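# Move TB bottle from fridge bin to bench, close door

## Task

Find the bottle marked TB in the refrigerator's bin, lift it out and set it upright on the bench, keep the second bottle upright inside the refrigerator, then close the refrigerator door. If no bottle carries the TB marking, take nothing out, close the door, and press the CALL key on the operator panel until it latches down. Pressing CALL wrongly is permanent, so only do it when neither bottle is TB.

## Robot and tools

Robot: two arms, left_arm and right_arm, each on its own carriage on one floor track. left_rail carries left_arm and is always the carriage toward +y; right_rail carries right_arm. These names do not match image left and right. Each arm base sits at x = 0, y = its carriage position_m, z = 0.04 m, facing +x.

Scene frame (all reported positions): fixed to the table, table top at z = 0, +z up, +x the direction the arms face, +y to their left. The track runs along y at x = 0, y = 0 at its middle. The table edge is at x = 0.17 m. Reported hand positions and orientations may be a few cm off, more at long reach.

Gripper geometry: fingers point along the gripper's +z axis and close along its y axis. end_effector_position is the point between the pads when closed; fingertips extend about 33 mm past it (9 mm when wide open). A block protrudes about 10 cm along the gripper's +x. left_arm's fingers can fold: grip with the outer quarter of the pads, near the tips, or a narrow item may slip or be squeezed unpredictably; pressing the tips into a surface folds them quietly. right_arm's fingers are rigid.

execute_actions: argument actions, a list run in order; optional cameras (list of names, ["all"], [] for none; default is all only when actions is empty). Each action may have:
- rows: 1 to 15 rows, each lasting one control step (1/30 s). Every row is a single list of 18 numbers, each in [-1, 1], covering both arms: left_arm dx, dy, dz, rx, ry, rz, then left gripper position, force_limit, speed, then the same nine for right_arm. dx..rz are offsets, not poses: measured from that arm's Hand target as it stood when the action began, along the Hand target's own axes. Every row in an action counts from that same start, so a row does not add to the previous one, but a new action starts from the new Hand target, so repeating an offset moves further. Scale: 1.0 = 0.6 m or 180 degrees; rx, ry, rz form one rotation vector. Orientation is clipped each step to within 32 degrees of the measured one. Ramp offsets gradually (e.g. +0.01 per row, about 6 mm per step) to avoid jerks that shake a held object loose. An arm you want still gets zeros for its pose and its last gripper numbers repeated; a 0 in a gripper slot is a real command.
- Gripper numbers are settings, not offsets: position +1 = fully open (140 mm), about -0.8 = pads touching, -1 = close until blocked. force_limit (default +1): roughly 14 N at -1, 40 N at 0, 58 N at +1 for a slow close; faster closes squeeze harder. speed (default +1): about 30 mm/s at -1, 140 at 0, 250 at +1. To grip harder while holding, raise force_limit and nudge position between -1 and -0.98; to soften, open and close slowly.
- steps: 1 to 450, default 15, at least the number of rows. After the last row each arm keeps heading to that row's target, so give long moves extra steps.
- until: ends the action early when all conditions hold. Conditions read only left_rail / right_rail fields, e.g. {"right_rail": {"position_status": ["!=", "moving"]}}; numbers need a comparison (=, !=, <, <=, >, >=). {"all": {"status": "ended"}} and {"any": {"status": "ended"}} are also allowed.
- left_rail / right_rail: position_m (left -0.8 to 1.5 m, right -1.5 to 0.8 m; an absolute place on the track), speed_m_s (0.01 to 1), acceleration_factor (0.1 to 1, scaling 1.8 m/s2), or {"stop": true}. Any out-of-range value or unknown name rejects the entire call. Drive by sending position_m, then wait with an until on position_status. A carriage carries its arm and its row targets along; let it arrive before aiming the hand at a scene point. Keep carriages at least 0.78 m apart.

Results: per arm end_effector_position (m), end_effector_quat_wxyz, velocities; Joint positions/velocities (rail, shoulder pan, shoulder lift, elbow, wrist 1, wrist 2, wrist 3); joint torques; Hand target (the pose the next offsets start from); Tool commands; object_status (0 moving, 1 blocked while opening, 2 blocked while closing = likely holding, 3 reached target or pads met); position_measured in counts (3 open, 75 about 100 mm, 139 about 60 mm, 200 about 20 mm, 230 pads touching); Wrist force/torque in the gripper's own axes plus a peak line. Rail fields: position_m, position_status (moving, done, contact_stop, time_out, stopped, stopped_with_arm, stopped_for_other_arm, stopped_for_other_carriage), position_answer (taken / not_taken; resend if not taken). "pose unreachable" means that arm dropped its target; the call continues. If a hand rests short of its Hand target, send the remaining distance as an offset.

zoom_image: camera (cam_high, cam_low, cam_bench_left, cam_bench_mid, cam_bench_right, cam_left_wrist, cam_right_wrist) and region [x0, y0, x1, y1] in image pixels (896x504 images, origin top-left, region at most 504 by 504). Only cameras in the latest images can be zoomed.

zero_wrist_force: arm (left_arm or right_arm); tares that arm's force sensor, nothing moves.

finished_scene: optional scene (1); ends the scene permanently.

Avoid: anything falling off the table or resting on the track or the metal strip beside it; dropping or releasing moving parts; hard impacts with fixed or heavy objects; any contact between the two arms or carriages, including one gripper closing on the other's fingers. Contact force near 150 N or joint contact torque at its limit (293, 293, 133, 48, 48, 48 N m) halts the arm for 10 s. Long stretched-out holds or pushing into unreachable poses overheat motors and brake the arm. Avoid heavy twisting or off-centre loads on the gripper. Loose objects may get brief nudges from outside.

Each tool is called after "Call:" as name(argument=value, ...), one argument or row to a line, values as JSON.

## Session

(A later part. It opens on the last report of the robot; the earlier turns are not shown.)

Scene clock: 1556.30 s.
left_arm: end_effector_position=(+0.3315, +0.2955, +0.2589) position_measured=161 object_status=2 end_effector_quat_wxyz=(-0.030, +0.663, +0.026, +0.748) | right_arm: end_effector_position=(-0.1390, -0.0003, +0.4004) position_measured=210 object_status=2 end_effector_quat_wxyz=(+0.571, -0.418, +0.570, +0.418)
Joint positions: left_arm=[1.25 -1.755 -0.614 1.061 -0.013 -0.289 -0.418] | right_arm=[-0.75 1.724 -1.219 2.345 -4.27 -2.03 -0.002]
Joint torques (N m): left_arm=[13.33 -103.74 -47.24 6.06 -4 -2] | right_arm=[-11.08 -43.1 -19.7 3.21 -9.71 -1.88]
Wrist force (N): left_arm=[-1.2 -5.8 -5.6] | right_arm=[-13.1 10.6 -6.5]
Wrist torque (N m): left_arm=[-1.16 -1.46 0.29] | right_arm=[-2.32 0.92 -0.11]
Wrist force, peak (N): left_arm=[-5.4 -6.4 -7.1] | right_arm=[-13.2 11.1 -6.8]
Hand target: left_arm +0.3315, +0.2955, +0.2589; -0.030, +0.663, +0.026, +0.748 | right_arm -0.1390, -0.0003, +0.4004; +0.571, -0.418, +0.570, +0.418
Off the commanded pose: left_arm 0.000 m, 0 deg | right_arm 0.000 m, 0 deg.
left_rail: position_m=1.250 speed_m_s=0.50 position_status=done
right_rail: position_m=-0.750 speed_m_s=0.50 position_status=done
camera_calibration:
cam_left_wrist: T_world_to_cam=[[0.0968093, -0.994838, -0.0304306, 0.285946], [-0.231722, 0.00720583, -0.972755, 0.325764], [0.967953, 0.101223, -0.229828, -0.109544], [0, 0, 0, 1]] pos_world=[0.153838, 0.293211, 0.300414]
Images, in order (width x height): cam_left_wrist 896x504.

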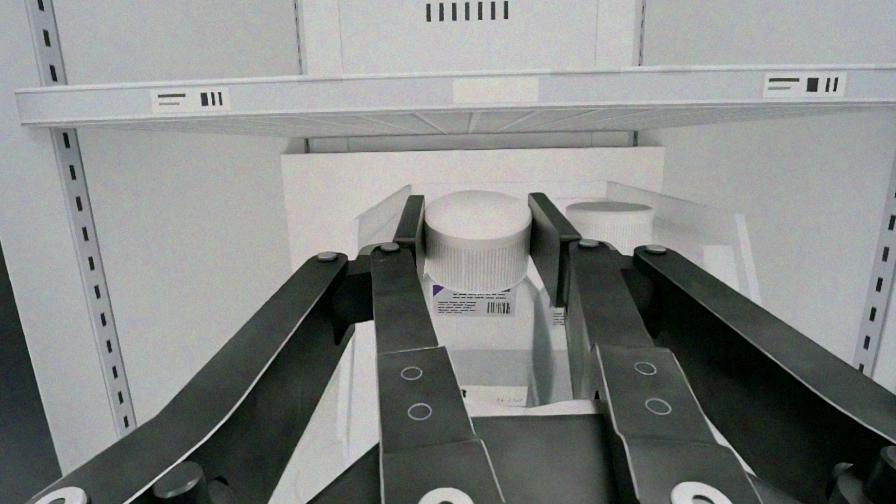

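Call:
execute_actions(
  actions=[
    {"rows":[[-0.006,0,-0.019,0,0.0278,0,-1,0,-1,0,0,0,0,0,0,-1,0.2,-1]],"steps":25},
    {"rows":[[-0.0068,0,-0.0228,0,0.0278,0,-1,0,-1,0,0,0,0,0,0,-1,0.2,-1]],"steps":40},
  ],
  cameras=["cam_left_wrist"],
)

Scene clock: 1571.20 s.
left_arm: end_effector_position=(+0.3082, +0.2936, +0.2471) position_measured=161 object_status=2 end_effector_quat_wxyz=(-0.032, +0.595, +0.023, +0.803) | right_arm: end_effector_position=(-0.1390, -0.0003, +0.4004) position_measured=210 object_status=2 end_effector_quat_wxyz=(+0.571, -0.418, +0.570, +0.418)
Joint positions: left_arm=[1.25 -1.766 -0.459 0.94 0.362 -0.4 -0.801] | right_arm=[-0.75 1.724 -1.219 2.345 -4.27 -2.03 -0.002]
Joint torques (N m): left_arm=[8.63 -103.18 -42.4 7.77 -4.03 -2.21] | right_arm=[-11.41 -43.08 -18.92 3.18 -9.79 -1.48]
Wrist force (N): left_arm=[1.8 -4.8 -1.9] | right_arm=[-12.4 11.3 -6.9]
Wrist torque (N m): left_arm=[-1.07 -1.37 0.16] | right_arm=[-2.35 0.97 -0.11]
Wrist force, peak (N): left_arm=[-7.5 -5.6 -7.5] | right_arm=[-13.3 10.9 -6.9]
Hand target: left_arm +0.3082, +0.2936, +0.2471; -0.032, +0.595, +0.023, +0.803 | right_arm -0.1390, -0.0003, +0.4004; +0.571, -0.418, +0.570, +0.418
Off the commanded pose: left_arm 0.000 m, 0 deg | right_arm 0.000 m, 0 deg.
left_rail: position_m=1.250 speed_m_s=0.50 position_status=done
right_rail: position_m=-0.750 speed_m_s=0.50 position_status=done
camera_calibration:
cam_left_wrist: T_world_to_cam=[[0.101723, -0.994451, -0.026809, 0.283423], [-0.0597103, 0.0207968, -0.997999, 0.25812], [0.993019, 0.103121, -0.0572635, -0.140402], [0, 0, 0, 1]] pos_world=[0.126003, 0.290961, 0.257161]
Images, in order (width x height): cam_left_wrist 896x504.

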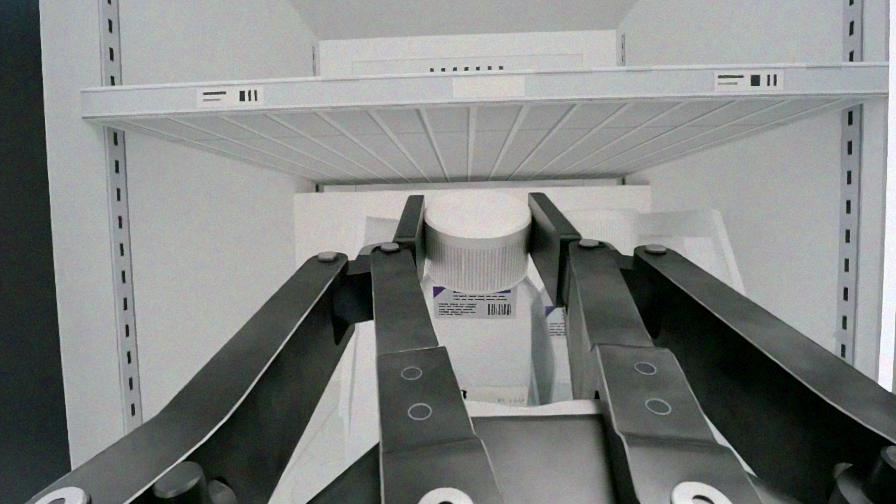

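Call:
execute_actions(
  actions=[
    {"rows":[[0.008,0,-0.0026,0,0,0,-1,0,-1,0,0,0,0,0,0,-1,0.2,-1],[0.016,0,-0.0052,0,0,0,-1,0,-1,0,0,0,0,0,0,-1,0.2,-1],[0.024,0,-0.0078,0,0,0,-1,0,-1,0,0,0,0,0,0,-1,0.2,-1],[0.0317,0,-0.0104,0,0,0,-1,0,-1,0,0,0,0,0,0,-1,0.2,-1]],"steps":30},
  ],
  cameras=["cam_left_wrist"],
)

Scene clock: 1582.00 s.
left_arm: end_effector_position=(+0.2967, +0.2927, +0.2635) position_measured=161 object_status=2 end_effector_quat_wxyz=(-0.032, +0.595, +0.023, +0.803) | right_arm: end_effector_position=(-0.1390, -0.0003, +0.4004) position_measured=210 object_status=2 end_effector_quat_wxyz=(+0.571, -0.418, +0.570, +0.418)
Joint positions: left_arm=[1.25 -1.777 -0.476 0.94 0.359 -0.407 -0.779] | right_arm=[-0.75 1.724 -1.219 2.345 -4.27 -2.03 -0.002]
Joint torques (N m): left_arm=[-14.25 -134.9 -32 2.16 -5.17 1.95] | right_arm=[-12.1 -42.88 -19.16 2.96 -9.75 -1.37]
Wrist force (N): left_arm=[-1.1 -6.0 -3.8] | right_arm=[-12.7 11.0 -7.0]
Wrist torque (N m): left_arm=[-1.13 -1.42 0.07] | right_arm=[-2.34 0.93 -0.11]
Wrist force, peak (N): left_arm=[-3.7 -6.7 -2.6] | right_arm=[-12.7 11.8 -7.1]
Hand target: left_arm +0.2967, +0.2927, +0.2635; -0.032, +0.595, +0.023, +0.803 | right_arm -0.1390, -0.0003, +0.4004; +0.571, -0.418, +0.570, +0.418
Off the commanded pose: left_arm 0.000 m, 0 deg | right_arm 0.000 m, 0 deg.
left_rail: position_m=1.250 speed_m_s=0.50 position_status=done
right_rail: position_m=-0.750 speed_m_s=0.50 position_status=done
camera_calibration:
cam_left_wrist: T_world_to_cam=[[0.101723, -0.994451, -0.026809, 0.284137], [-0.0597103, 0.0207968, -0.997999, 0.273819], [0.993019, 0.103121, -0.0572635, -0.12795], [0, 0, 0, 1]] pos_world=[0.114503, 0.290061, 0.273561]
Images, in order (width x height): cam_left_wrist 896x504.

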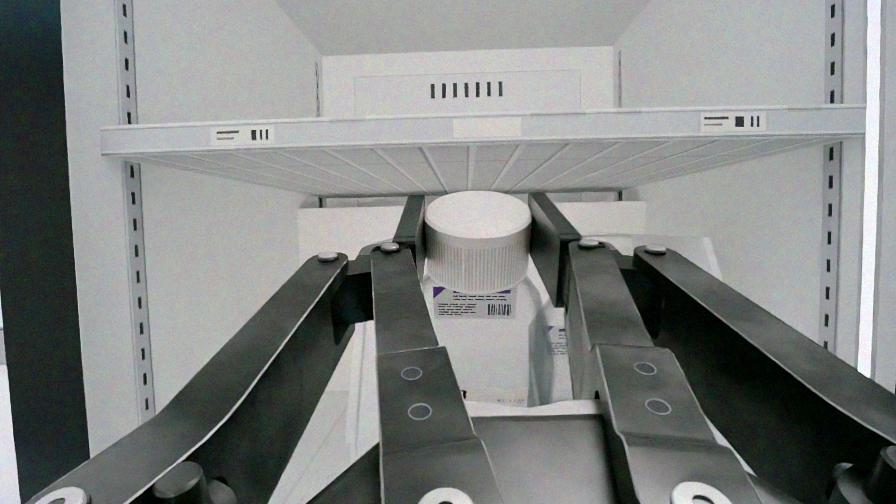

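Call:
execute_actions(
  actions=[
    {"rows":[[0.012,0,-0.0039,0,0,0,-1,0,-1,0,0,0,0,0,0,-1,0.2,-1],[0.024,0,-0.0078,0,0,0,-1,0,-1,0,0,0,0,0,0,-1,0.2,-1],[0.035,0,-0.0115,0,0,0,-1,0,-1,0,0,0,0,0,0,-1,0.2,-1]],"steps":30},
  ],
)

Call:
execute_actions(
  actions=[
    {"rows":[[0.012,0,-0.0039,0,0,0,-1,0,-1,0,0,0,0,0,0,-1,0.2,-1],[0.024,0,-0.0078,0,0,0,-1,0,-1,0,0,0,0,0,0,-1,0.2,-1],[0.035,0,-0.0115,0,0,0,-1,0,-1,0,0,0,0,0,0,-1,0.2,-1]],"steps":30},
  ],
  cameras=["cam_left_wrist"],
)

Scene clock: 1591.77 s.
left_arm: end_effector_position=(+0.2840, +0.2917, +0.2816) position_measured=161 object_status=2 end_effector_quat_wxyz=(-0.032, +0.595, +0.023, +0.803) | right_arm: end_effector_position=(-0.1390, -0.0003, +0.4004) position_measured=210 object_status=2 end_effector_quat_wxyz=(+0.571, -0.418, +0.570, +0.418)
Joint positions: left_arm=[1.25 -1.79 -0.495 0.939 0.358 -0.416 -0.757] | right_arm=[-0.75 1.724 -1.219 2.345 -4.27 -2.03 -0.002]
Joint torques (N m): left_arm=[-13.51 -135.62 -46.11 1.92 -4.86 1.99] | right_arm=[-11.56 -43.35 -18 2.61 -9.65 -1.03]
Wrist force (N): left_arm=[-0.9 -6.0 -4.2] | right_arm=[-13.0 10.9 -6.8]
Wrist torque (N m): left_arm=[-1.14 -1.48 0.08] | right_arm=[-2.35 0.97 -0.11]
Wrist force, peak (N): left_arm=[0.7 -5.7 -5.1] | right_arm=[-13.0 11.1 -7.0]
Hand target: left_arm +0.2840, +0.2917, +0.2816; -0.032, +0.595, +0.023, +0.803 | right_arm -0.1390, -0.0003, +0.4004; +0.571, -0.418, +0.570, +0.418
Off the commanded pose: left_arm 0.000 m, 0 deg | right_arm 0.000 m, 0 deg.
left_rail: position_m=1.250 speed_m_s=0.50 position_status=done
right_rail: position_m=-0.750 speed_m_s=0.50 position_status=done

Scene clock: 1592.97 s.
left_arm: end_effector_position=(+0.2714, +0.2907, +0.2997) position_measured=161 object_status=2 end_effector_quat_wxyz=(-0.032, +0.595, +0.023, +0.803) | right_arm: end_effector_position=(-0.1390, -0.0003, +0.4004) position_measured=210 object_status=2 end_effector_quat_wxyz=(+0.571, -0.418, +0.570, +0.418)
Joint positions: left_arm=[1.25 -1.803 -0.511 0.935 0.359 -0.425 -0.735] | right_arm=[-0.75 1.724 -1.219 2.345 -4.27 -2.03 -0.002]
Joint torques (N m): left_arm=[-13.31 -134.5 -45.67 6.04 -4.8 1.65] | right_arm=[-13.81 -44.4 -17.78 2.64 -9.72 -1.05]
Wrist force (N): left_arm=[-1.0 -5.9 -4.3] | right_arm=[-12.4 11.0 -6.8]
Wrist torque (N m): left_arm=[-1.11 -1.39 0.08] | right_arm=[-2.33 0.84 -0.11]
Wrist force, peak (N): left_arm=[-3.9 -6.2 -3.5] | right_arm=[-12.8 11.3 -6.9]
Hand target: left_arm +0.2714, +0.2907, +0.2997; -0.032, +0.595, +0.023, +0.803 | right_arm -0.1390, -0.0003, +0.4004; +0.571, -0.418, +0.570, +0.418
Off the commanded pose: left_arm 0.000 m, 0 deg | right_arm 0.000 m, 0 deg.
left_rail: position_m=1.250 speed_m_s=0.50 position_status=done
right_rail: position_m=-0.750 speed_m_s=0.50 position_status=done
camera_calibration:
cam_left_wrist: T_world_to_cam=[[0.101718, -0.994449, -0.0269084, 0.285723], [-0.059719, 0.020896, -0.997996, 0.308449], [0.993019, 0.103121, -0.057262, -0.100548], [0, 0, 0, 1]] pos_world=[0.0892034, 0.28806, 0.309761]
Images, in order (width x height): cam_left_wrist 896x504.

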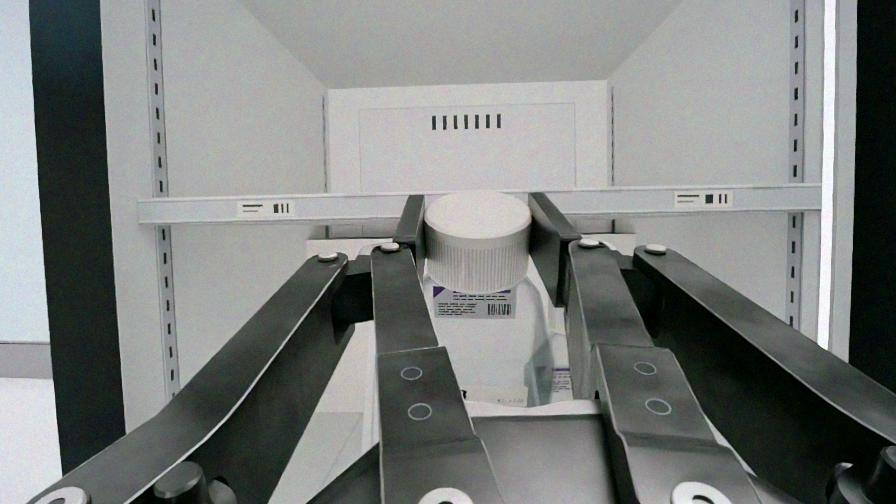

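Call:
execute_actions(
  actions=[
    {"rows":[[0.012,0,-0.0039,0,0,0,-1,0,-1,0,0,0,0,0,0,-1,0.2,-1],[0.024,0,-0.0078,0,0,0,-1,0,-1,0,0,0,0,0,0,-1,0.2,-1],[0.037,0,-0.0122,0,0,0,-1,0,-1,0,0,0,0,0,0,-1,0.2,-1]],"steps":30},
  ],
  cameras=["cam_left_wrist"],
)

Scene clock: 1598.87 s.
left_arm: end_effector_position=(+0.2580, +0.2896, +0.3188) position_measured=161 object_status=2 end_effector_quat_wxyz=(-0.032, +0.595, +0.023, +0.803) | right_arm: end_effector_position=(-0.1390, -0.0003, +0.4004) position_measured=210 object_status=2 end_effector_quat_wxyz=(+0.571, -0.418, +0.570, +0.418)
Joint positions: left_arm=[1.25 -1.816 -0.528 0.928 0.362 -0.434 -0.713] | right_arm=[-0.75 1.724 -1.219 2.345 -4.27 -2.03 -0.002]
Joint torques (N m): left_arm=[-14.21 -131.44 -45.92 7.9 -4.91 2.2] | right_arm=[-8.56 -44.47 -17.31 2.47 -10.12 -1.25]
Wrist force (N): left_arm=[-0.8 -6.2 -4.1] | right_arm=[-12.8 11.0 -6.9]
Wrist torque (N m): left_arm=[-1.19 -1.38 0.08] | right_arm=[-2.33 0.94 -0.11]
Wrist force, peak (N): left_arm=[-4.0 -6.2 -3.1] | right_arm=[-12.9 11.3 -7.2]
Hand target: left_arm +0.2580, +0.2896, +0.3188; -0.032, +0.595, +0.023, +0.803 | right_arm -0.1390, -0.0003, +0.4004; +0.571, -0.418, +0.570, +0.418
Off the commanded pose: left_arm 0.000 m, 0 deg | right_arm 0.000 m, 0 deg.
left_rail: position_m=1.250 speed_m_s=0.50 position_status=done
right_rail: position_m=-0.750 speed_m_s=0.50 position_status=done
camera_calibration:
cam_left_wrist: T_world_to_cam=[[0.101723, -0.994451, -0.026809, 0.286474], [-0.0597103, 0.0207968, -0.997999, 0.326762], [0.993019, 0.103121, -0.0572635, -0.086034], [0, 0, 0, 1]] pos_world=[0.0758034, 0.286961, 0.328861]
Images, in order (width x height): cam_left_wrist 896x504.

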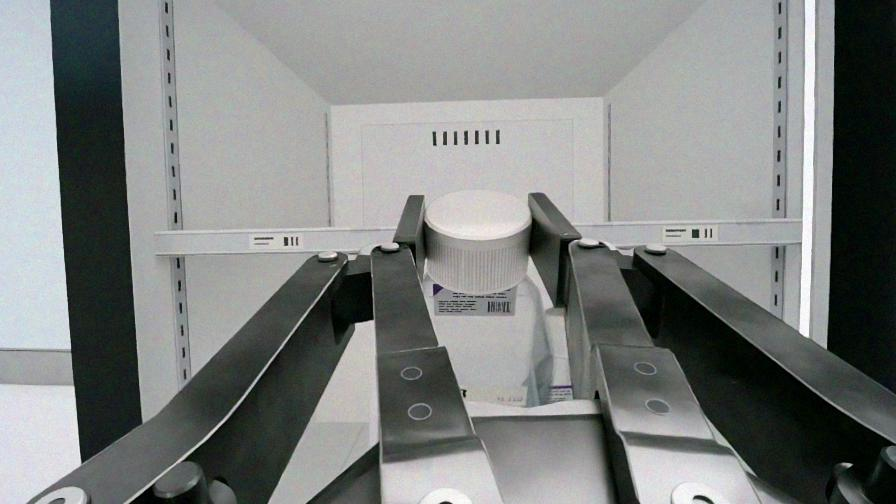

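Call:
execute_actions(
  actions=[
    {"rows":[[0.004,0,-0.013,0,0,0,-1,0,-1,0,0,0,0,0,0,-1,0.2,-1],[0.008,0,-0.026,0,0,0,-1,0,-1,0,0,0,0,0,0,-1,0.2,-1],[0.012,0,-0.039,0,0,0,-1,0,-1,0,0,0,0,0,0,-1,0.2,-1],[0.0158,0,-0.0518,0,0,0,-1,0,-1,0,0,0,0,0,0,-1,0.2,-1]],"steps":25},
    {"rows":[[0.008,0,-0.026,0,0,0,-1,0,-1,0,0,0,0,0,0,-1,0.2,-1],[0.0158,0,-0.0518,0,0,0,-1,0,-1,0,0,0,0,0,0,-1,0.2,-1]],"steps":10},
    {"rows":[[0.008,0,-0.026,0,0,0,-1,0,-1,0,0,0,0,0,0,-1,0.2,-1],[0.0158,0,-0.0518,0,0,0,-1,0,-1,0,0,0,0,0,0,-1,0.2,-1]],"steps":10},
    {"rows":[[0.008,0,-0.026,0,0,0,-1,0,-1,0,0,0,0,0,0,-1,0.2,-1],[0.0158,0,-0.0518,0,0,0,-1,0,-1,0,0,0,0,0,0,-1,0.2,-1]],"steps":30},
  ],
  cameras=["cam_left_wrist","cam_right_wrist","cam_bench_left"],
)

Scene clock: 1614.87 s.
left_arm: end_effector_position=(+0.1284, +0.2794, +0.3190) position_measured=161 object_status=2 end_effector_quat_wxyz=(-0.032, +0.595, +0.023, +0.803) | right_arm: end_effector_position=(-0.1390, -0.0003, +0.4004) position_measured=210 object_status=2 end_effector_quat_wxyz=(+0.571, -0.418, +0.570, +0.418)
Joint positions: left_arm=[1.25 -1.938 -0.51 0.871 0.252 -0.529 -0.545] | right_arm=[-0.75 1.724 -1.219 2.345 -4.27 -2.03 -0.002]
Joint torques (N m): left_arm=[-13.46 -106.89 -46.67 2.16 -4.26 1.96] | right_arm=[-12.3 -43.75 -18.51 1.92 -9.71 -0.92]
Wrist force (N): left_arm=[-0.6 -6.0 -6.2] | right_arm=[-12.5 10.8 -6.6]
Wrist torque (N m): left_arm=[-1.22 -1.41 0.06] | right_arm=[-2.26 0.83 -0.11]
Wrist force, peak (N): left_arm=[0.0 -6.1 -8.5] | right_arm=[-13.1 11.2 -7.0]
Hand target: left_arm +0.1284, +0.2794, +0.3190; -0.032, +0.595, +0.023, +0.803 | right_arm -0.1390, -0.0003, +0.4004; +0.571, -0.418, +0.570, +0.418
Off the commanded pose: left_arm 0.000 m, 0 deg | right_arm 0.000 m, 0 deg.
left_rail: position_m=1.250 speed_m_s=0.50 position_status=done
right_rail: position_m=-0.750 speed_m_s=0.50 position_status=done
camera_calibration:
cam_left_wrist: T_world_to_cam=[[0.101723, -0.994451, -0.026809, 0.28942], [-0.0597103, 0.0207968, -0.997999, 0.319437], [0.993019, 0.103121, -0.0572635, 0.0437349], [0, 0, 0, 1]] pos_world=[-0.0537966, 0.276661, 0.329061]
cam_right_wrist: T_world_to_cam=[[-0.953726, 0.296878, -0.0476589, -0.110039], [-0.156137, -0.353534, 0.922299, -0.400304], [0.256961, 0.887061, 0.383528, 0.0658808], [0, 0, 0, 1]] pos_world=[-0.184378, -0.167293, 0.338688]
Images, in order (width x height): cam_bench_left 896x504, cam_left_wrist 896x504, cam_right_wrist 896x504.

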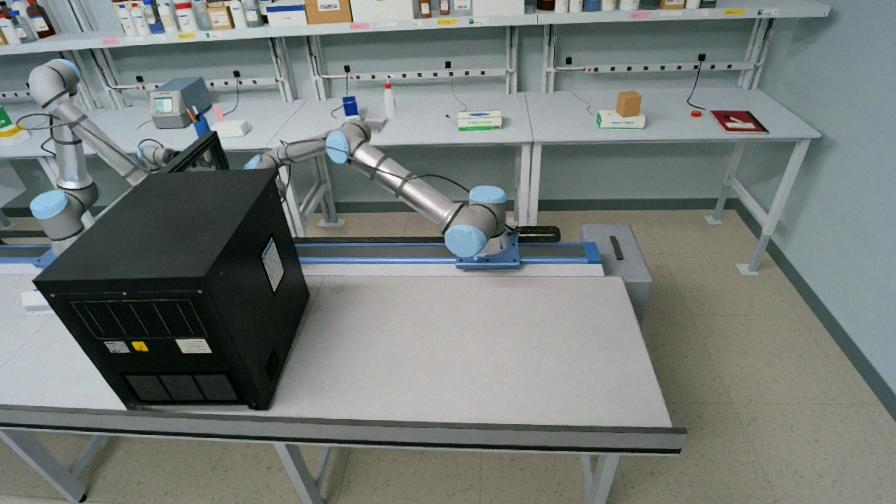

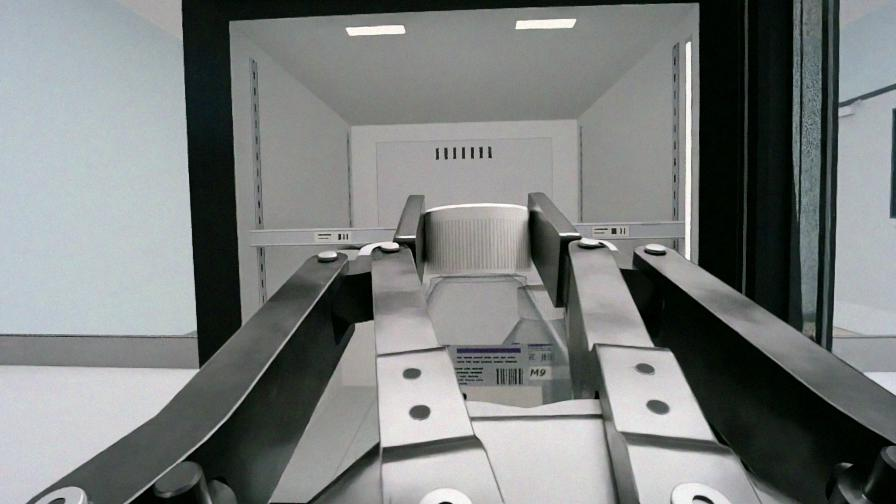

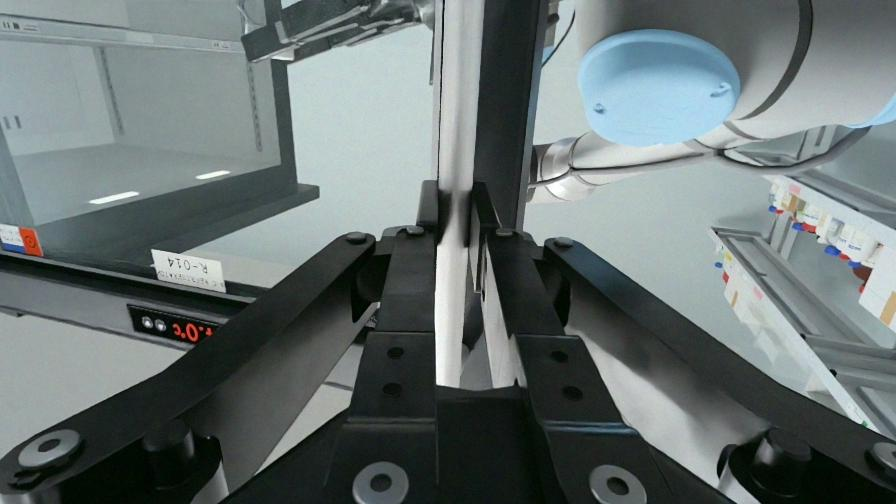

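Call:
execute_actions(
  actions=[
    {"left_rail":{"position_m":1.5,"speed_m_s":0.2,"acceleration_factor":0.2}},
    {"steps":200,"until":{"left_rail":{"position_status":["!=","moving"]}}},
    {"rows":[[0,0,0,0,-0.025,0,-1,0,-1,0,0,0,0,0,0,-1,0.2,-1],[0,0,0,0,-0.05,0,-1,0,-1,0,0,0,0,0,0,-1,0.2,-1]],"steps":20},
    {"rows":[[0,0,0,0,-0.025,0,-1,0,-1,0,0,0,0,0,0,-1,0.2,-1],[0,0,0,0,-0.05,0,-1,0,-1,0,0,0,0,0,0,-1,0.2,-1]],"steps":20},
    {"rows":[[0,0,0,0,-0.025,0,-1,0,-1,0,0,0,0,0,0,-1,0.2,-1],[0,0,0,0,-0.05,0,-1,0,-1,0,0,0,0,0,0,-1,0.2,-1]],"steps":20},
    {"rows":[[0,0,0,0,-0.02,0,-1,0,-1,0,0,0,0,0,0,-1,0.2,-1],[0,0,0,0,-0.0446,0,-1,0,-1,0,0,0,0,0,0,-1,0.2,-1]],"steps":40},
  ],
  cameras=["cam_left_wrist","cam_bench_left"],
)

Scene clock: 1635.17 s.
left_arm: end_effector_position=(+0.1284, +0.5291, +0.3190) position_measured=161 object_status=2 end_effector_quat_wxyz=(-0.024, +0.809, +0.032, +0.586) | right_arm: end_effector_position=(-0.1390, -0.0003, +0.4004) position_measured=210 object_status=2 end_effector_quat_wxyz=(+0.571, -0.418, +0.570, +0.418)
Joint positions: left_arm=[1.5 -1.936 -0.893 1.209 -0.967 -0.539 0.58] | right_arm=[-0.75 1.724 -1.219 2.345 -4.27 -2.03 -0.002]
Joint torques (N m): left_arm=[10.94 -120.53 -40.95 -4.36 0.48 1.87] | right_arm=[-13.43 -45.62 -18.67 1.95 -10.17 -0.94]
Wrist force (N): left_arm=[-1.0 -5.9 -4.1] | right_arm=[-12.8 10.3 -6.6]
Wrist torque (N m): left_arm=[-1.22 -1.08 0.03] | right_arm=[-2.37 0.90 -0.11]
Wrist force, peak (N): left_arm=[-6.9 -6.6 -6.4] | right_arm=[-13.1 10.7 -6.6]
Hand target: left_arm +0.1284, +0.5291, +0.3190; -0.024, +0.809, +0.032, +0.586 | right_arm -0.1390, -0.0003, +0.4004; +0.571, -0.418, +0.570, +0.418
Off the commanded pose: left_arm 0.000 m, 0 deg | right_arm 0.000 m, 0 deg.
left_rail: position_m=1.500 speed_m_s=0.20 position_status=done
right_rail: position_m=-0.750 speed_m_s=0.50 position_status=done
camera_calibration:
cam_left_wrist: T_world_to_cam=[[0.082668, -0.995956, -0.0351795, 0.543634], [-0.620322, -0.0237968, -0.783986, 0.341569], [0.779978, 0.0866332, -0.619781, 0.23345], [0, 0, 0, 1]] pos_world=[-0.0151443, 0.529339, 0.431598]
Images, in order (width x height): cam_bench_left 896x504, cam_left_wrist 896x504.

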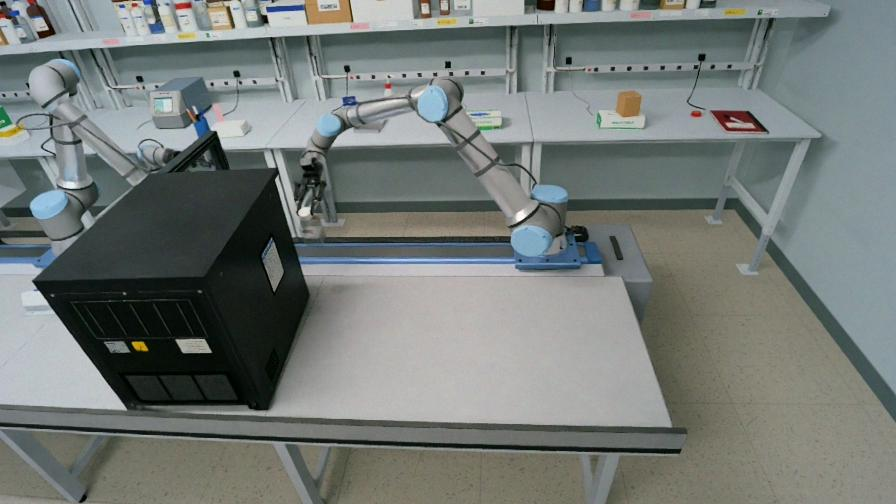

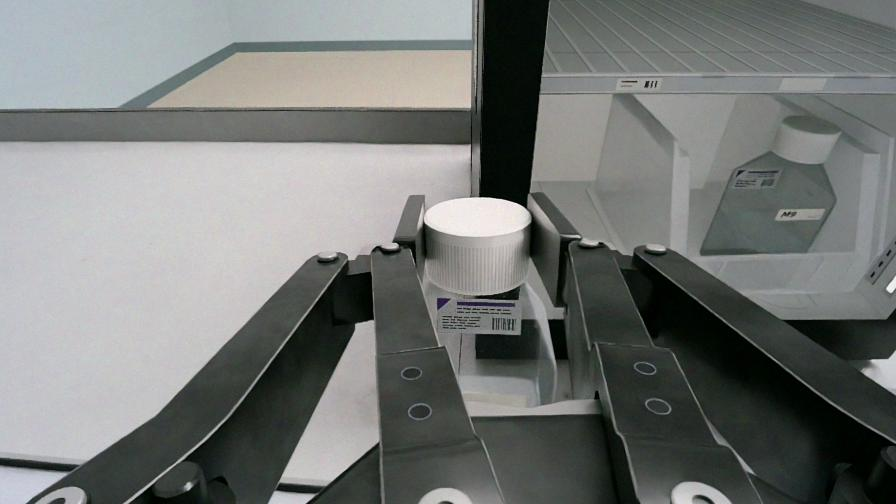

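Call:
execute_actions(
  actions=[
    {"rows":[[0.0015,-0.062,0.005,0,0,0,-1,0,-1,0,0,0,0,0,0,-1,0.2,-1],[0.003,-0.1245,0.0095,0,0,0,-1,0,-1,0,0,0,0,0,0,-1,0.2,-1]],"steps":14},
    {"rows":[[0.0015,-0.062,0.005,0,0,0,-1,0,-1,0,0,0,0,0,0,-1,0.2,-1],[0.003,-0.1245,0.0095,0,0,0,-1,0,-1,0,0,0,0,0,0,-1,0.2,-1]],"steps":14},
    {"rows":[[0.0015,-0.062,0.005,0,0,0,-1,0,-1,0,0,0,0,0,0,-1,0.2,-1],[0.003,-0.1245,0.0095,0,0,0,-1,0,-1,0,0,0,0,0,0,-1,0.2,-1]],"steps":14},
    {"rows":[[0.0015,-0.062,0.005,0,0,0,-1,0,-1,0,0,0,0,0,0,-1,0.2,-1],[0.003,-0.1245,0.0095,0,0,0,-1,0,-1,0,0,0,0,0,0,-1,0.2,-1]],"steps":25},
    {"rows":[[0.024,0.006,0.07,0,0,0,-1,0,-1,0,0,0,0,0,0,-1,0.2,-1],[0.0479,0.0123,0.1457,0,0,0,-1,0,-1,0,0,0,0,0,0,-1,0.2,-1]],"steps":16},
    {"rows":[[0.024,0.006,0.07,0,0,0,-1,0,-1,0,0,0,0,0,0,-1,0.2,-1],[0.0479,0.0123,0.1457,0,0,0,-1,0,-1,0,0,0,0,0,0,-1,0.2,-1]],"steps":16},
    {"rows":[[0.024,0.006,0.07,0,0,0,-1,0,-1,0,0,0,0,0,0,-1,0.2,-1],[0.0479,0.0123,0.1457,0,0,0,-1,0,-1,0,0,0,0,0,0,-1,0.2,-1]],"steps":40},
  ],
  cameras=["cam_left_wrist","cam_bench_left"],
)

Scene clock: 1657.37 s.
left_arm: end_effector_position=(+0.4056, +0.8286, +0.3192) position_measured=161 object_status=2 end_effector_quat_wxyz=(-0.024, +0.809, +0.032, +0.586) | right_arm: end_effector_position=(-0.1390, -0.0003, +0.4004) position_measured=210 object_status=2 end_effector_quat_wxyz=(+0.571, -0.418, +0.570, +0.418)
Joint positions: left_arm=[1.5 -1.703 -1.383 2.005 -1.622 -0.379 0.968] | right_arm=[-0.75 1.724 -1.219 2.345 -4.27 -2.03 -0.002]
Joint torques (N m): left_arm=[12.34 -76.09 -36.23 -6.77 6.09 2.14] | right_arm=[-14.77 -45.38 -18.92 1.33 -9.56 -0.4]
Wrist force (N): left_arm=[-0.5 -6.2 -4.6] | right_arm=[-12.8 10.6 -6.2]
Wrist torque (N m): left_arm=[-1.27 -1.25 0.08] | right_arm=[-2.31 0.90 -0.11]
Wrist force, peak (N): left_arm=[-5.5 -7.3 -17.9] | right_arm=[-13.1 10.7 -6.7]
Hand target: left_arm +0.4056, +0.8286, +0.3192; -0.024, +0.809, +0.032, +0.586 | right_arm -0.1390, -0.0003, +0.4004; +0.571, -0.418, +0.570, +0.418
Off the commanded pose: left_arm 0.000 m, 0 deg | right_arm 0.000 m, 0 deg.
left_rail: position_m=1.500 speed_m_s=0.20 position_status=done
right_rail: position_m=-0.750 speed_m_s=0.50 position_status=done
camera_calibration:
cam_left_wrist: T_world_to_cam=[[0.082668, -0.995956, -0.0351795, 0.819014], [-0.620322, -0.0237968, -0.783986, 0.520807], [0.779978, 0.0866332, -0.619781, -0.00858243], [0, 0, 0, 1]] pos_world=[0.262056, 0.828839, 0.431798]
Images, in order (width x height): cam_bench_left 896x504, cam_left_wrist 896x504.

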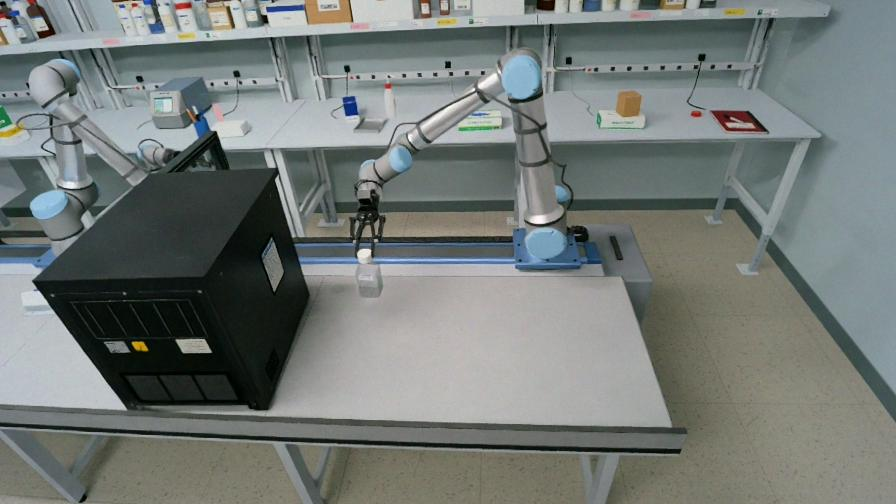

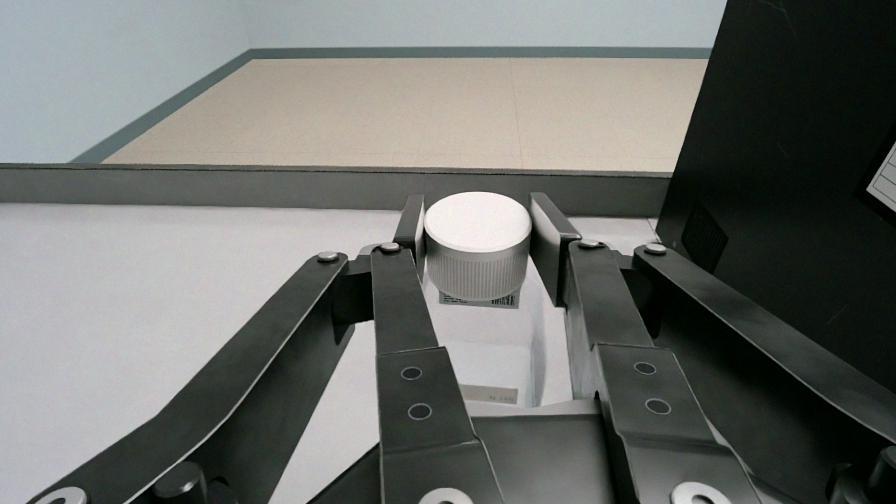

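Call:
execute_actions(
  actions=[
    {"rows":[[-0.04,0,0.013,0,0,0,-1,0,-1,0,0,0,0,0,0,-1,0.2,-1],[-0.0813,0,0.0266,0,0,0,-1,0,-1,0,0,0,0,0,0,-1,0.2,-1]],"steps":14},
    {"rows":[[-0.04,0,0.013,0,0,0,-1,0,-1,0,0,0,0,0,0,-1,0.2,-1],[-0.0813,0,0.0266,0,0,0,-1,0,-1,0,0,0,0,0,0,-1,0.2,-1]],"steps":14},
    {"rows":[[-0.04,0,0.013,0,0,0,-1,0,-1,0,0,0,0,0,0,-1,0.2,-1],[-0.0813,0,0.0266,0,0,0,-1,0,-1,0,0,0,0,0,0,-1,0.2,-1]],"steps":40},
  ],
  cameras=["cam_left_wrist","cam_bench_left"],
)

Call:
zoom_image(
  camera="cam_bench_left",
  region=[330, 180, 410, 320],
)

Scene clock: 1671.13 s.
left_arm: end_effector_position=(+0.4055, +0.8287, +0.1652) position_measured=161 object_status=2 end_effector_quat_wxyz=(-0.024, +0.809, +0.032, +0.586) | right_arm: end_effector_position=(-0.1390, -0.0003, +0.4004) position_measured=210 object_status=2 end_effector_quat_wxyz=(+0.571, -0.418, +0.570, +0.418)
Joint positions: left_arm=[1.5 -1.703 -1.186 2.1 -1.915 -0.379 0.967] | right_arm=[-0.75 1.724 -1.219 2.345 -4.27 -2.03 -0.002]
Joint torques (N m): left_arm=[11.17 -38.64 -21.02 -7.82 0.62 1.26] | right_arm=[-17.4 -46.42 -19.16 0.95 -9.71 -0.02]
Wrist force (N): left_arm=[25.8 -14.9 -15.6] | right_arm=[-12.7 10.5 -6.2]
Wrist torque (N m): left_arm=[-0.89 -0.63 0.43] | right_arm=[-2.34 0.89 -0.11]
Wrist force, peak (N): left_arm=[26.1 -15.0 -15.8] | right_arm=[-13.2 10.6 -6.7]
Hand target: left_arm +0.4055, +0.8287, +0.1652; -0.024, +0.809, +0.032, +0.586 | right_arm -0.1390, -0.0003, +0.4004; +0.571, -0.418, +0.570, +0.418
Off the commanded pose: left_arm 0.000 m, 0 deg | right_arm 0.000 m, 0 deg.
left_rail: position_m=1.500 speed_m_s=0.20 position_status=done
right_rail: position_m=-0.750 speed_m_s=0.50 position_status=done
camera_calibration:
cam_left_wrist: T_world_to_cam=[[0.082668, -0.995956, -0.0351795, 0.813807], [-0.620322, -0.0237968, -0.783986, 0.400094], [0.779978, 0.0866332, -0.619781, -0.103906], [0, 0, 0, 1]] pos_world=[0.261956, 0.829039, 0.277898]
Images, in order (width x height): cam_bench_left 896x504, cam_left_wrist 896x504.

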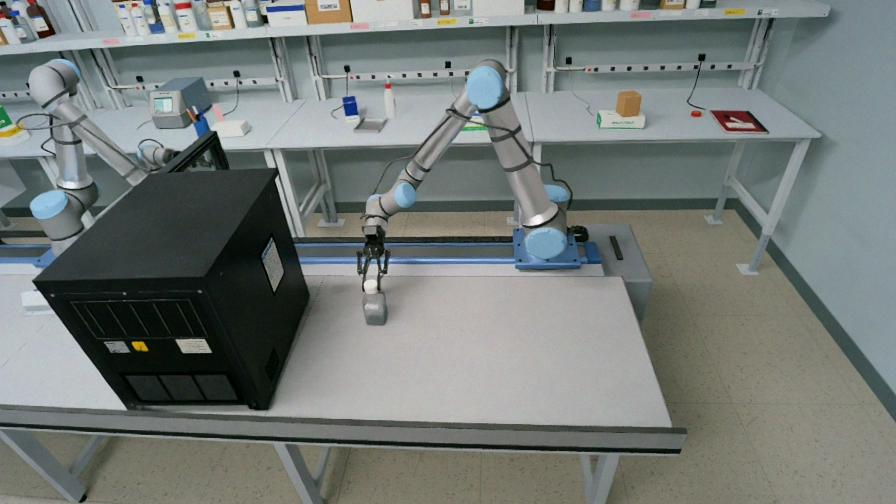

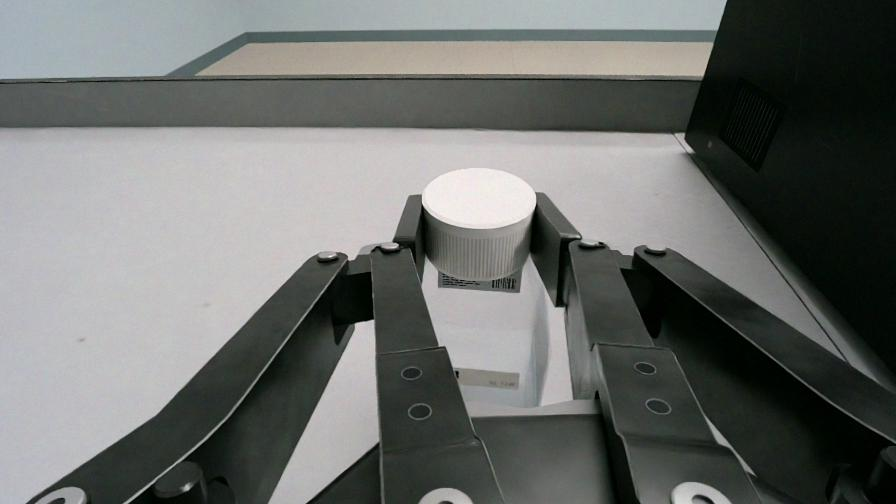

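Scaled by 3.600 from the camera's 896x504 image, which has a finer 1280x720 frame.

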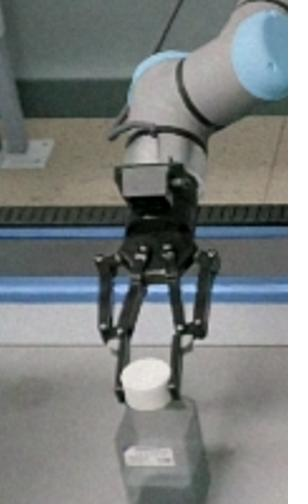

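Call:
execute_actions(
  actions=[
    {"rows":[[0.002,0,-0.0007,0,0,0,-1,0,-1,0,0,0,0,0,0,-1,0.2,-1],[0.004,0,-0.0013,0,0,0,-1,0,-1,0,0,0,0,0,0,-1,0.2,-1]],"steps":30},
  ],
  cameras=["cam_left_wrist"],
)

Scene clock: 1680.47 s.
left_arm: end_effector_position=(+0.4055, +0.8287, +0.1677) position_measured=161 object_status=2 end_effector_quat_wxyz=(-0.024, +0.809, +0.032, +0.586) | right_arm: end_effector_position=(-0.1390, -0.0003, +0.4004) position_measured=210 object_status=2 end_effector_quat_wxyz=(+0.571, -0.418, +0.570, +0.418)
Joint positions: left_arm=[1.5 -1.703 -1.19 2.099 -1.91 -0.379 0.967] | right_arm=[-0.75 1.724 -1.219 2.345 -4.27 -2.03 -0.002]
Joint torques (N m): left_arm=[11.72 -83.03 -39.65 -0.7 5.55 -2.15] | right_arm=[-17.14 -45.54 -19.11 1.07 -9.66 0.09]
Wrist force (N): left_arm=[-0.7 -6.2 -4.5] | right_arm=[-12.8 10.3 -6.5]
Wrist torque (N m): left_arm=[-1.28 -1.23 0.08] | right_arm=[-2.38 0.89 -0.11]
Wrist force, peak (N): left_arm=[26.5 -14.9 -15.7] | right_arm=[-12.9 11.0 -6.7]
Hand target: left_arm +0.4055, +0.8287, +0.1677; -0.024, +0.809, +0.032, +0.586 | right_arm -0.1390, -0.0003, +0.4004; +0.571, -0.418, +0.570, +0.418
Off the commanded pose: left_arm 0.000 m, 0 deg | right_arm 0.000 m, 0 deg.
left_rail: position_m=1.500 speed_m_s=0.20 position_status=done
right_rail: position_m=-0.750 speed_m_s=0.50 position_status=done
camera_calibration:
cam_left_wrist: T_world_to_cam=[[0.0826062, -0.995958, -0.0352576, 0.813835], [-0.620329, -0.0236974, -0.783983, 0.40197], [0.779979, 0.0866332, -0.61978, -0.102349], [0, 0, 0, 1]] pos_world=[0.261956, 0.828939, 0.280398]
Images, in order (width x height): cam_left_wrist 896x504.

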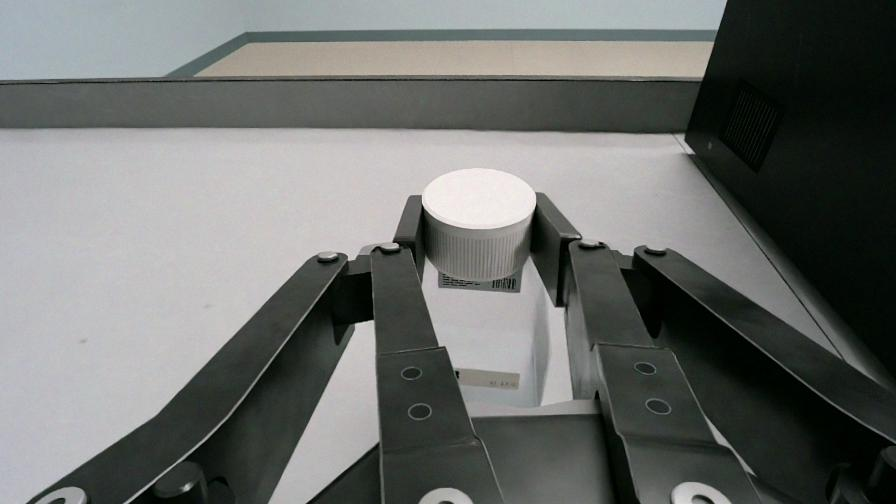

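Call:
execute_actions(
  actions=[
    {"rows":[[-0.0012,0,0.0004,0,0,0,-1,0,-1,0,0,0,0,0,0,-1,0.2,-1]],"steps":25},
  ],
)

Scene clock: 1686.27 s.
left_arm: end_effector_position=(+0.4055, +0.8287, +0.1670) position_measured=161 object_status=2 end_effector_quat_wxyz=(-0.023, +0.809, +0.032, +0.586) | right_arm: end_effector_position=(-0.1390, -0.0003, +0.4004) position_measured=210 object_status=2 end_effector_quat_wxyz=(+0.571, -0.418, +0.570, +0.418)
Joint positions: left_arm=[1.5 -1.703 -1.189 2.1 -1.911 -0.379 0.967] | right_arm=[-0.75 1.724 -1.219 2.345 -4.27 -2.03 -0.002]
Joint torques (N m): left_arm=[14.69 -55.85 -25.61 -6.65 5.92 -0.03] | right_arm=[-18.64 -43.57 -20.46 0.65 -9.82 -0.1]
Wrist force (N): left_arm=[-3.9 -7.2 -4.4] | right_arm=[-12.7 10.6 -6.3]
Wrist torque (N m): left_arm=[-1.51 -0.55 0.07] | right_arm=[-2.31 0.89 -0.11]
Wrist force, peak (N): left_arm=[-3.6 -7.5 -4.5] | right_arm=[-12.9 10.7 -6.9]
Hand target: left_arm +0.4055, +0.8287, +0.1670; -0.024, +0.809, +0.032, +0.586 | right_arm -0.1390, -0.0003, +0.4004; +0.571, -0.418, +0.570, +0.418
Off the commanded pose: left_arm 0.000 m, 0 deg | right_arm 0.000 m, 0 deg.
left_rail: position_m=1.500 speed_m_s=0.20 position_status=done
right_rail: position_m=-0.750 speed_m_s=0.50 position_status=done

Call:
execute_actions(
  actions=[
    {"rows":[[-0.0009,0,0.0003,0,0,0,-1,0,-1,0,0,0,0,0,0,-1,0.2,-1]],"steps":25},
  ],
)

Scene clock: 1691.33 s.
left_arm: end_effector_position=(+0.4055, +0.8287, +0.1664) position_measured=161 object_status=2 end_effector_quat_wxyz=(-0.024, +0.809, +0.032, +0.586) | right_arm: end_effector_position=(-0.1390, -0.0003, +0.4004) position_measured=210 object_status=2 end_effector_quat_wxyz=(+0.571, -0.418, +0.570, +0.418)
Joint positions: left_arm=[1.5 -1.703 -1.188 2.1 -1.912 -0.379 0.967] | right_arm=[-0.75 1.724 -1.219 2.345 -4.27 -2.03 -0.002]
Joint torques (N m): left_arm=[11.52 -56.01 -26.65 -6.83 5.89 1.55] | right_arm=[-17.42 -45.49 -18.93 0.59 -9.84 -0.06]
Wrist force (N): left_arm=[-3.8 -6.9 -4.3] | right_arm=[-13.0 10.3 -6.4]
Wrist torque (N m): left_arm=[-1.44 -0.57 0.07] | right_arm=[-2.38 0.98 -0.11]
Wrist force, peak (N): left_arm=[-4.3 -7.3 -4.2] | right_arm=[-13.1 10.7 -6.4]
Hand target: left_arm +0.4055, +0.8287, +0.1664; -0.024, +0.809, +0.032, +0.586 | right_arm -0.1390, -0.0003, +0.4004; +0.571, -0.418, +0.570, +0.418
Off the commanded pose: left_arm 0.000 m, 0 deg | right_arm 0.000 m, 0 deg.
left_rail: position_m=1.500 speed_m_s=0.20 position_status=done
right_rail: position_m=-0.750 speed_m_s=0.50 position_status=done

Call:
execute_actions(
  actions=[
    {"rows":[[-0.0012,0,0.0004,0,0,0,-1,0,-1,0,0,0,0,0,0,-1,0.2,-1]],"steps":25},
  ],
  cameras=["cam_left_wrist","cam_bench_left"],
)

Call:
zoom_image(
  camera="cam_bench_left",
  region=[330, 230, 410, 340],
)

Scene clock: 1698.37 s.
left_arm: end_effector_position=(+0.4055, +0.8287, +0.1657) position_measured=161 object_status=2 end_effector_quat_wxyz=(-0.023, +0.809, +0.032, +0.586) | right_arm: end_effector_position=(-0.1390, -0.0003, +0.4004) position_measured=210 object_status=2 end_effector_quat_wxyz=(+0.571, -0.418, +0.570, +0.418)
Joint positions: left_arm=[1.5 -1.703 -1.187 2.1 -1.914 -0.379 0.967] | right_arm=[-0.75 1.724 -1.219 2.345 -4.27 -2.03 -0.002]
Joint torques (N m): left_arm=[15.73 -49.62 -23.81 -6.8 1.35 1.81] | right_arm=[-17.91 -44.21 -18.76 0.21 -10.02 -0.21]
Wrist force (N): left_arm=[4.2 -9.1 -8.0] | right_arm=[-12.7 10.3 -6.7]
Wrist torque (N m): left_arm=[-1.43 -0.34 0.08] | right_arm=[-2.38 0.91 -0.11]
Wrist force, peak (N): left_arm=[4.3 -9.3 -8.1] | right_arm=[-13.1 10.7 -6.7]
Hand target: left_arm +0.4055, +0.8287, +0.1657; -0.024, +0.809, +0.032, +0.586 | right_arm -0.1390, -0.0003, +0.4004; +0.571, -0.418, +0.570, +0.418
Off the commanded pose: left_arm 0.000 m, 0 deg | right_arm 0.000 m, 0 deg.
left_rail: position_m=1.500 speed_m_s=0.20 position_status=done
right_rail: position_m=-0.750 speed_m_s=0.50 position_status=done
camera_calibration:
cam_left_wrist: T_world_to_cam=[[0.0826012, -0.995959, -0.0352525, 0.813762], [-0.620281, -0.0236929, -0.784022, 0.400318], [0.780018, 0.0866276, -0.619731, -0.103669], [0, 0, 0, 1]] pos_world=[0.261956, 0.828939, 0.278298]
Images, in order (width x height): cam_bench_left 896x504, cam_left_wrist 896x504.

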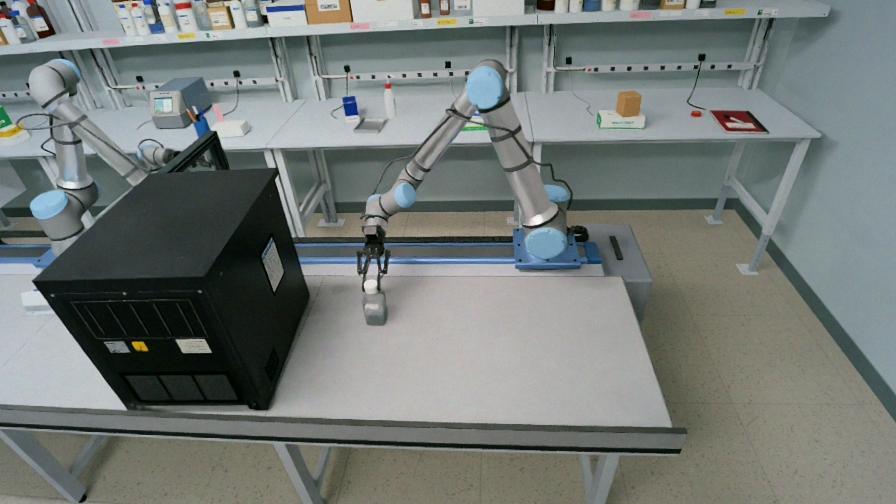

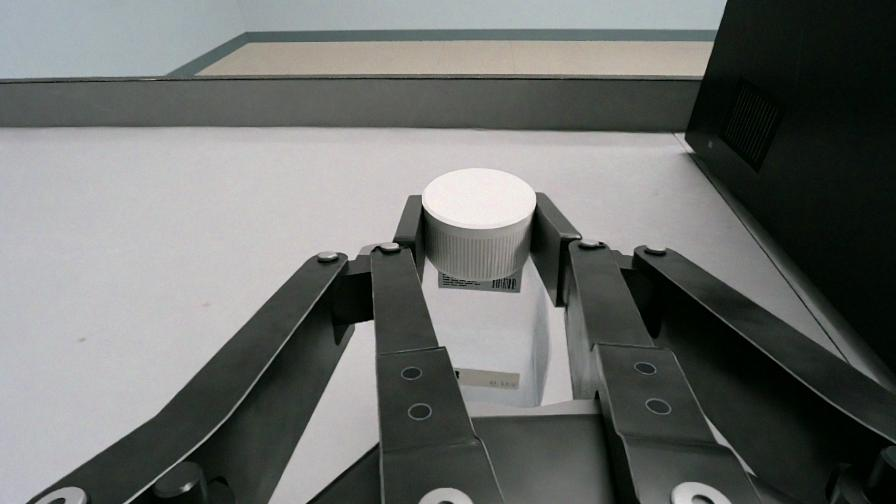

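Scaled by 4.582 from the camera's 896x504 image, which has a finer 1280x720 frame.

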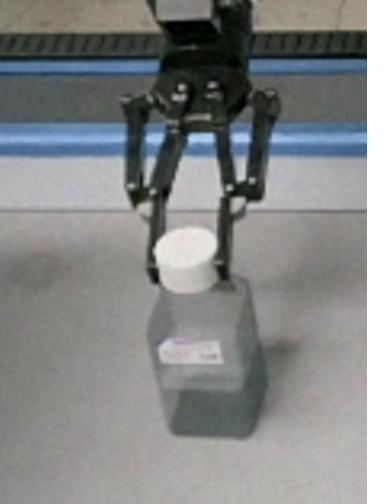

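Call:
execute_actions(
  actions=[
    {"rows":[[0,0,0,0,0,0,0.05,0,-1,0,0,0,0,0,0,-1,0.2,-1]],"steps":60},
    {"rows":[[0,0,-0.03,0,0,0,0.05,0,-1,0,0,0,0,0,0,-1,0.2,-1]],"steps":14},
    {"rows":[[0,0,-0.08,0,0,0,0.05,0,-1,0,0,0,0,0,0,-1,0.2,-1]],"steps":14},
    {"rows":[[0,0,-0.1,0,0,0,0.05,0,-1,0,0,0,0,0,0,-1,0.2,-1]],"steps":45},
  ],
  cameras=["cam_left_wrist","cam_bench_left"],
)

Scene clock: 1713.33 s.
left_arm: end_effector_position=(+0.2862, +0.8192, +0.2049) position_measured=123 object_status=3 end_effector_quat_wxyz=(-0.024, +0.809, +0.032, +0.586) | right_arm: end_effector_position=(-0.1390, -0.0003, +0.4004) position_measured=210 object_status=2 end_effector_quat_wxyz=(+0.571, -0.418, +0.570, +0.418)
Joint positions: left_arm=[1.5 -1.871 -1.242 2.017 -1.499 -0.489 0.663] | right_arm=[-0.75 1.724 -1.219 2.345 -4.27 -2.03 -0.002]
Joint torques (N m): left_arm=[-13.83 -52.5 -41.21 1.04 -0.23 -2.23] | right_arm=[-18.51 -45.84 -18.4 0.19 -9.69 0.04]
Wrist force (N): left_arm=[-0.5 -7.1 -5.2] | right_arm=[-13.0 10.6 -6.5]
Wrist torque (N m): left_arm=[-1.46 -0.40 0.30] | right_arm=[-2.30 0.95 -0.11]
Wrist force, peak (N): left_arm=[-3.9 -10.9 9.3] | right_arm=[-13.1 10.7 -6.6]
Hand target: left_arm +0.2862, +0.8192, +0.2049; -0.024, +0.809, +0.032, +0.586 | right_arm -0.1390, -0.0003, +0.4004; +0.571, -0.418, +0.570, +0.418
Off the commanded pose: left_arm 0.000 m, 0 deg | right_arm 0.000 m, 0 deg.
left_rail: position_m=1.500 speed_m_s=0.20 position_status=done
right_rail: position_m=-0.750 speed_m_s=0.50 position_status=done
camera_calibration:
cam_left_wrist: T_world_to_cam=[[0.082668, -0.995956, -0.0351795, 0.815601], [-0.620322, -0.0237968, -0.783986, 0.356909], [0.779978, 0.0866332, -0.619781, 0.0145117], [0, 0, 0, 1]] pos_world=[0.142656, 0.819539, 0.317498]
Images, in order (width x height): cam_bench_left 896x504, cam_left_wrist 896x504.

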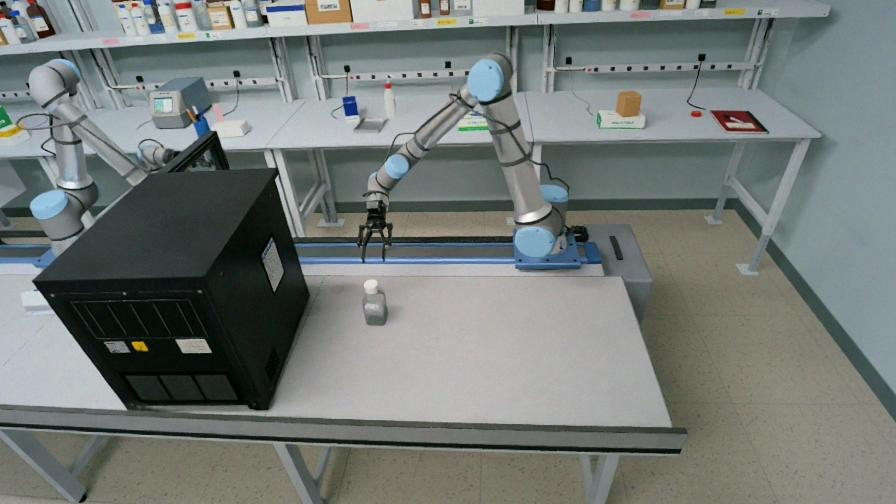

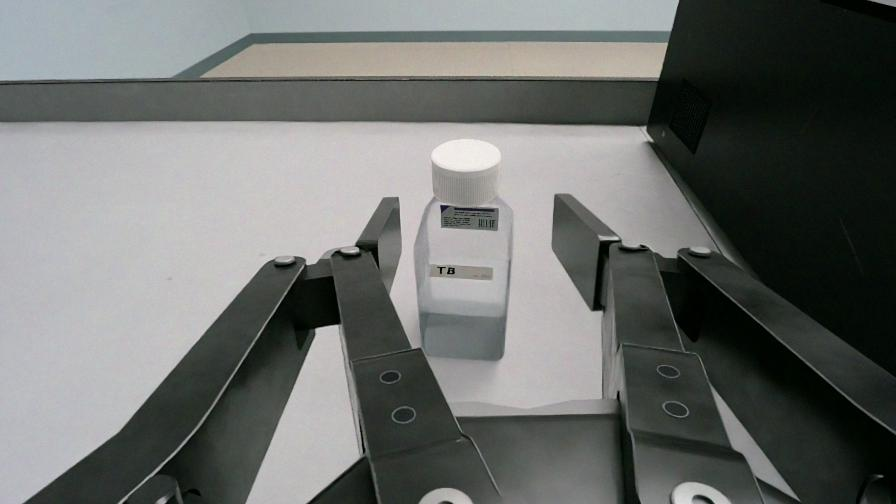

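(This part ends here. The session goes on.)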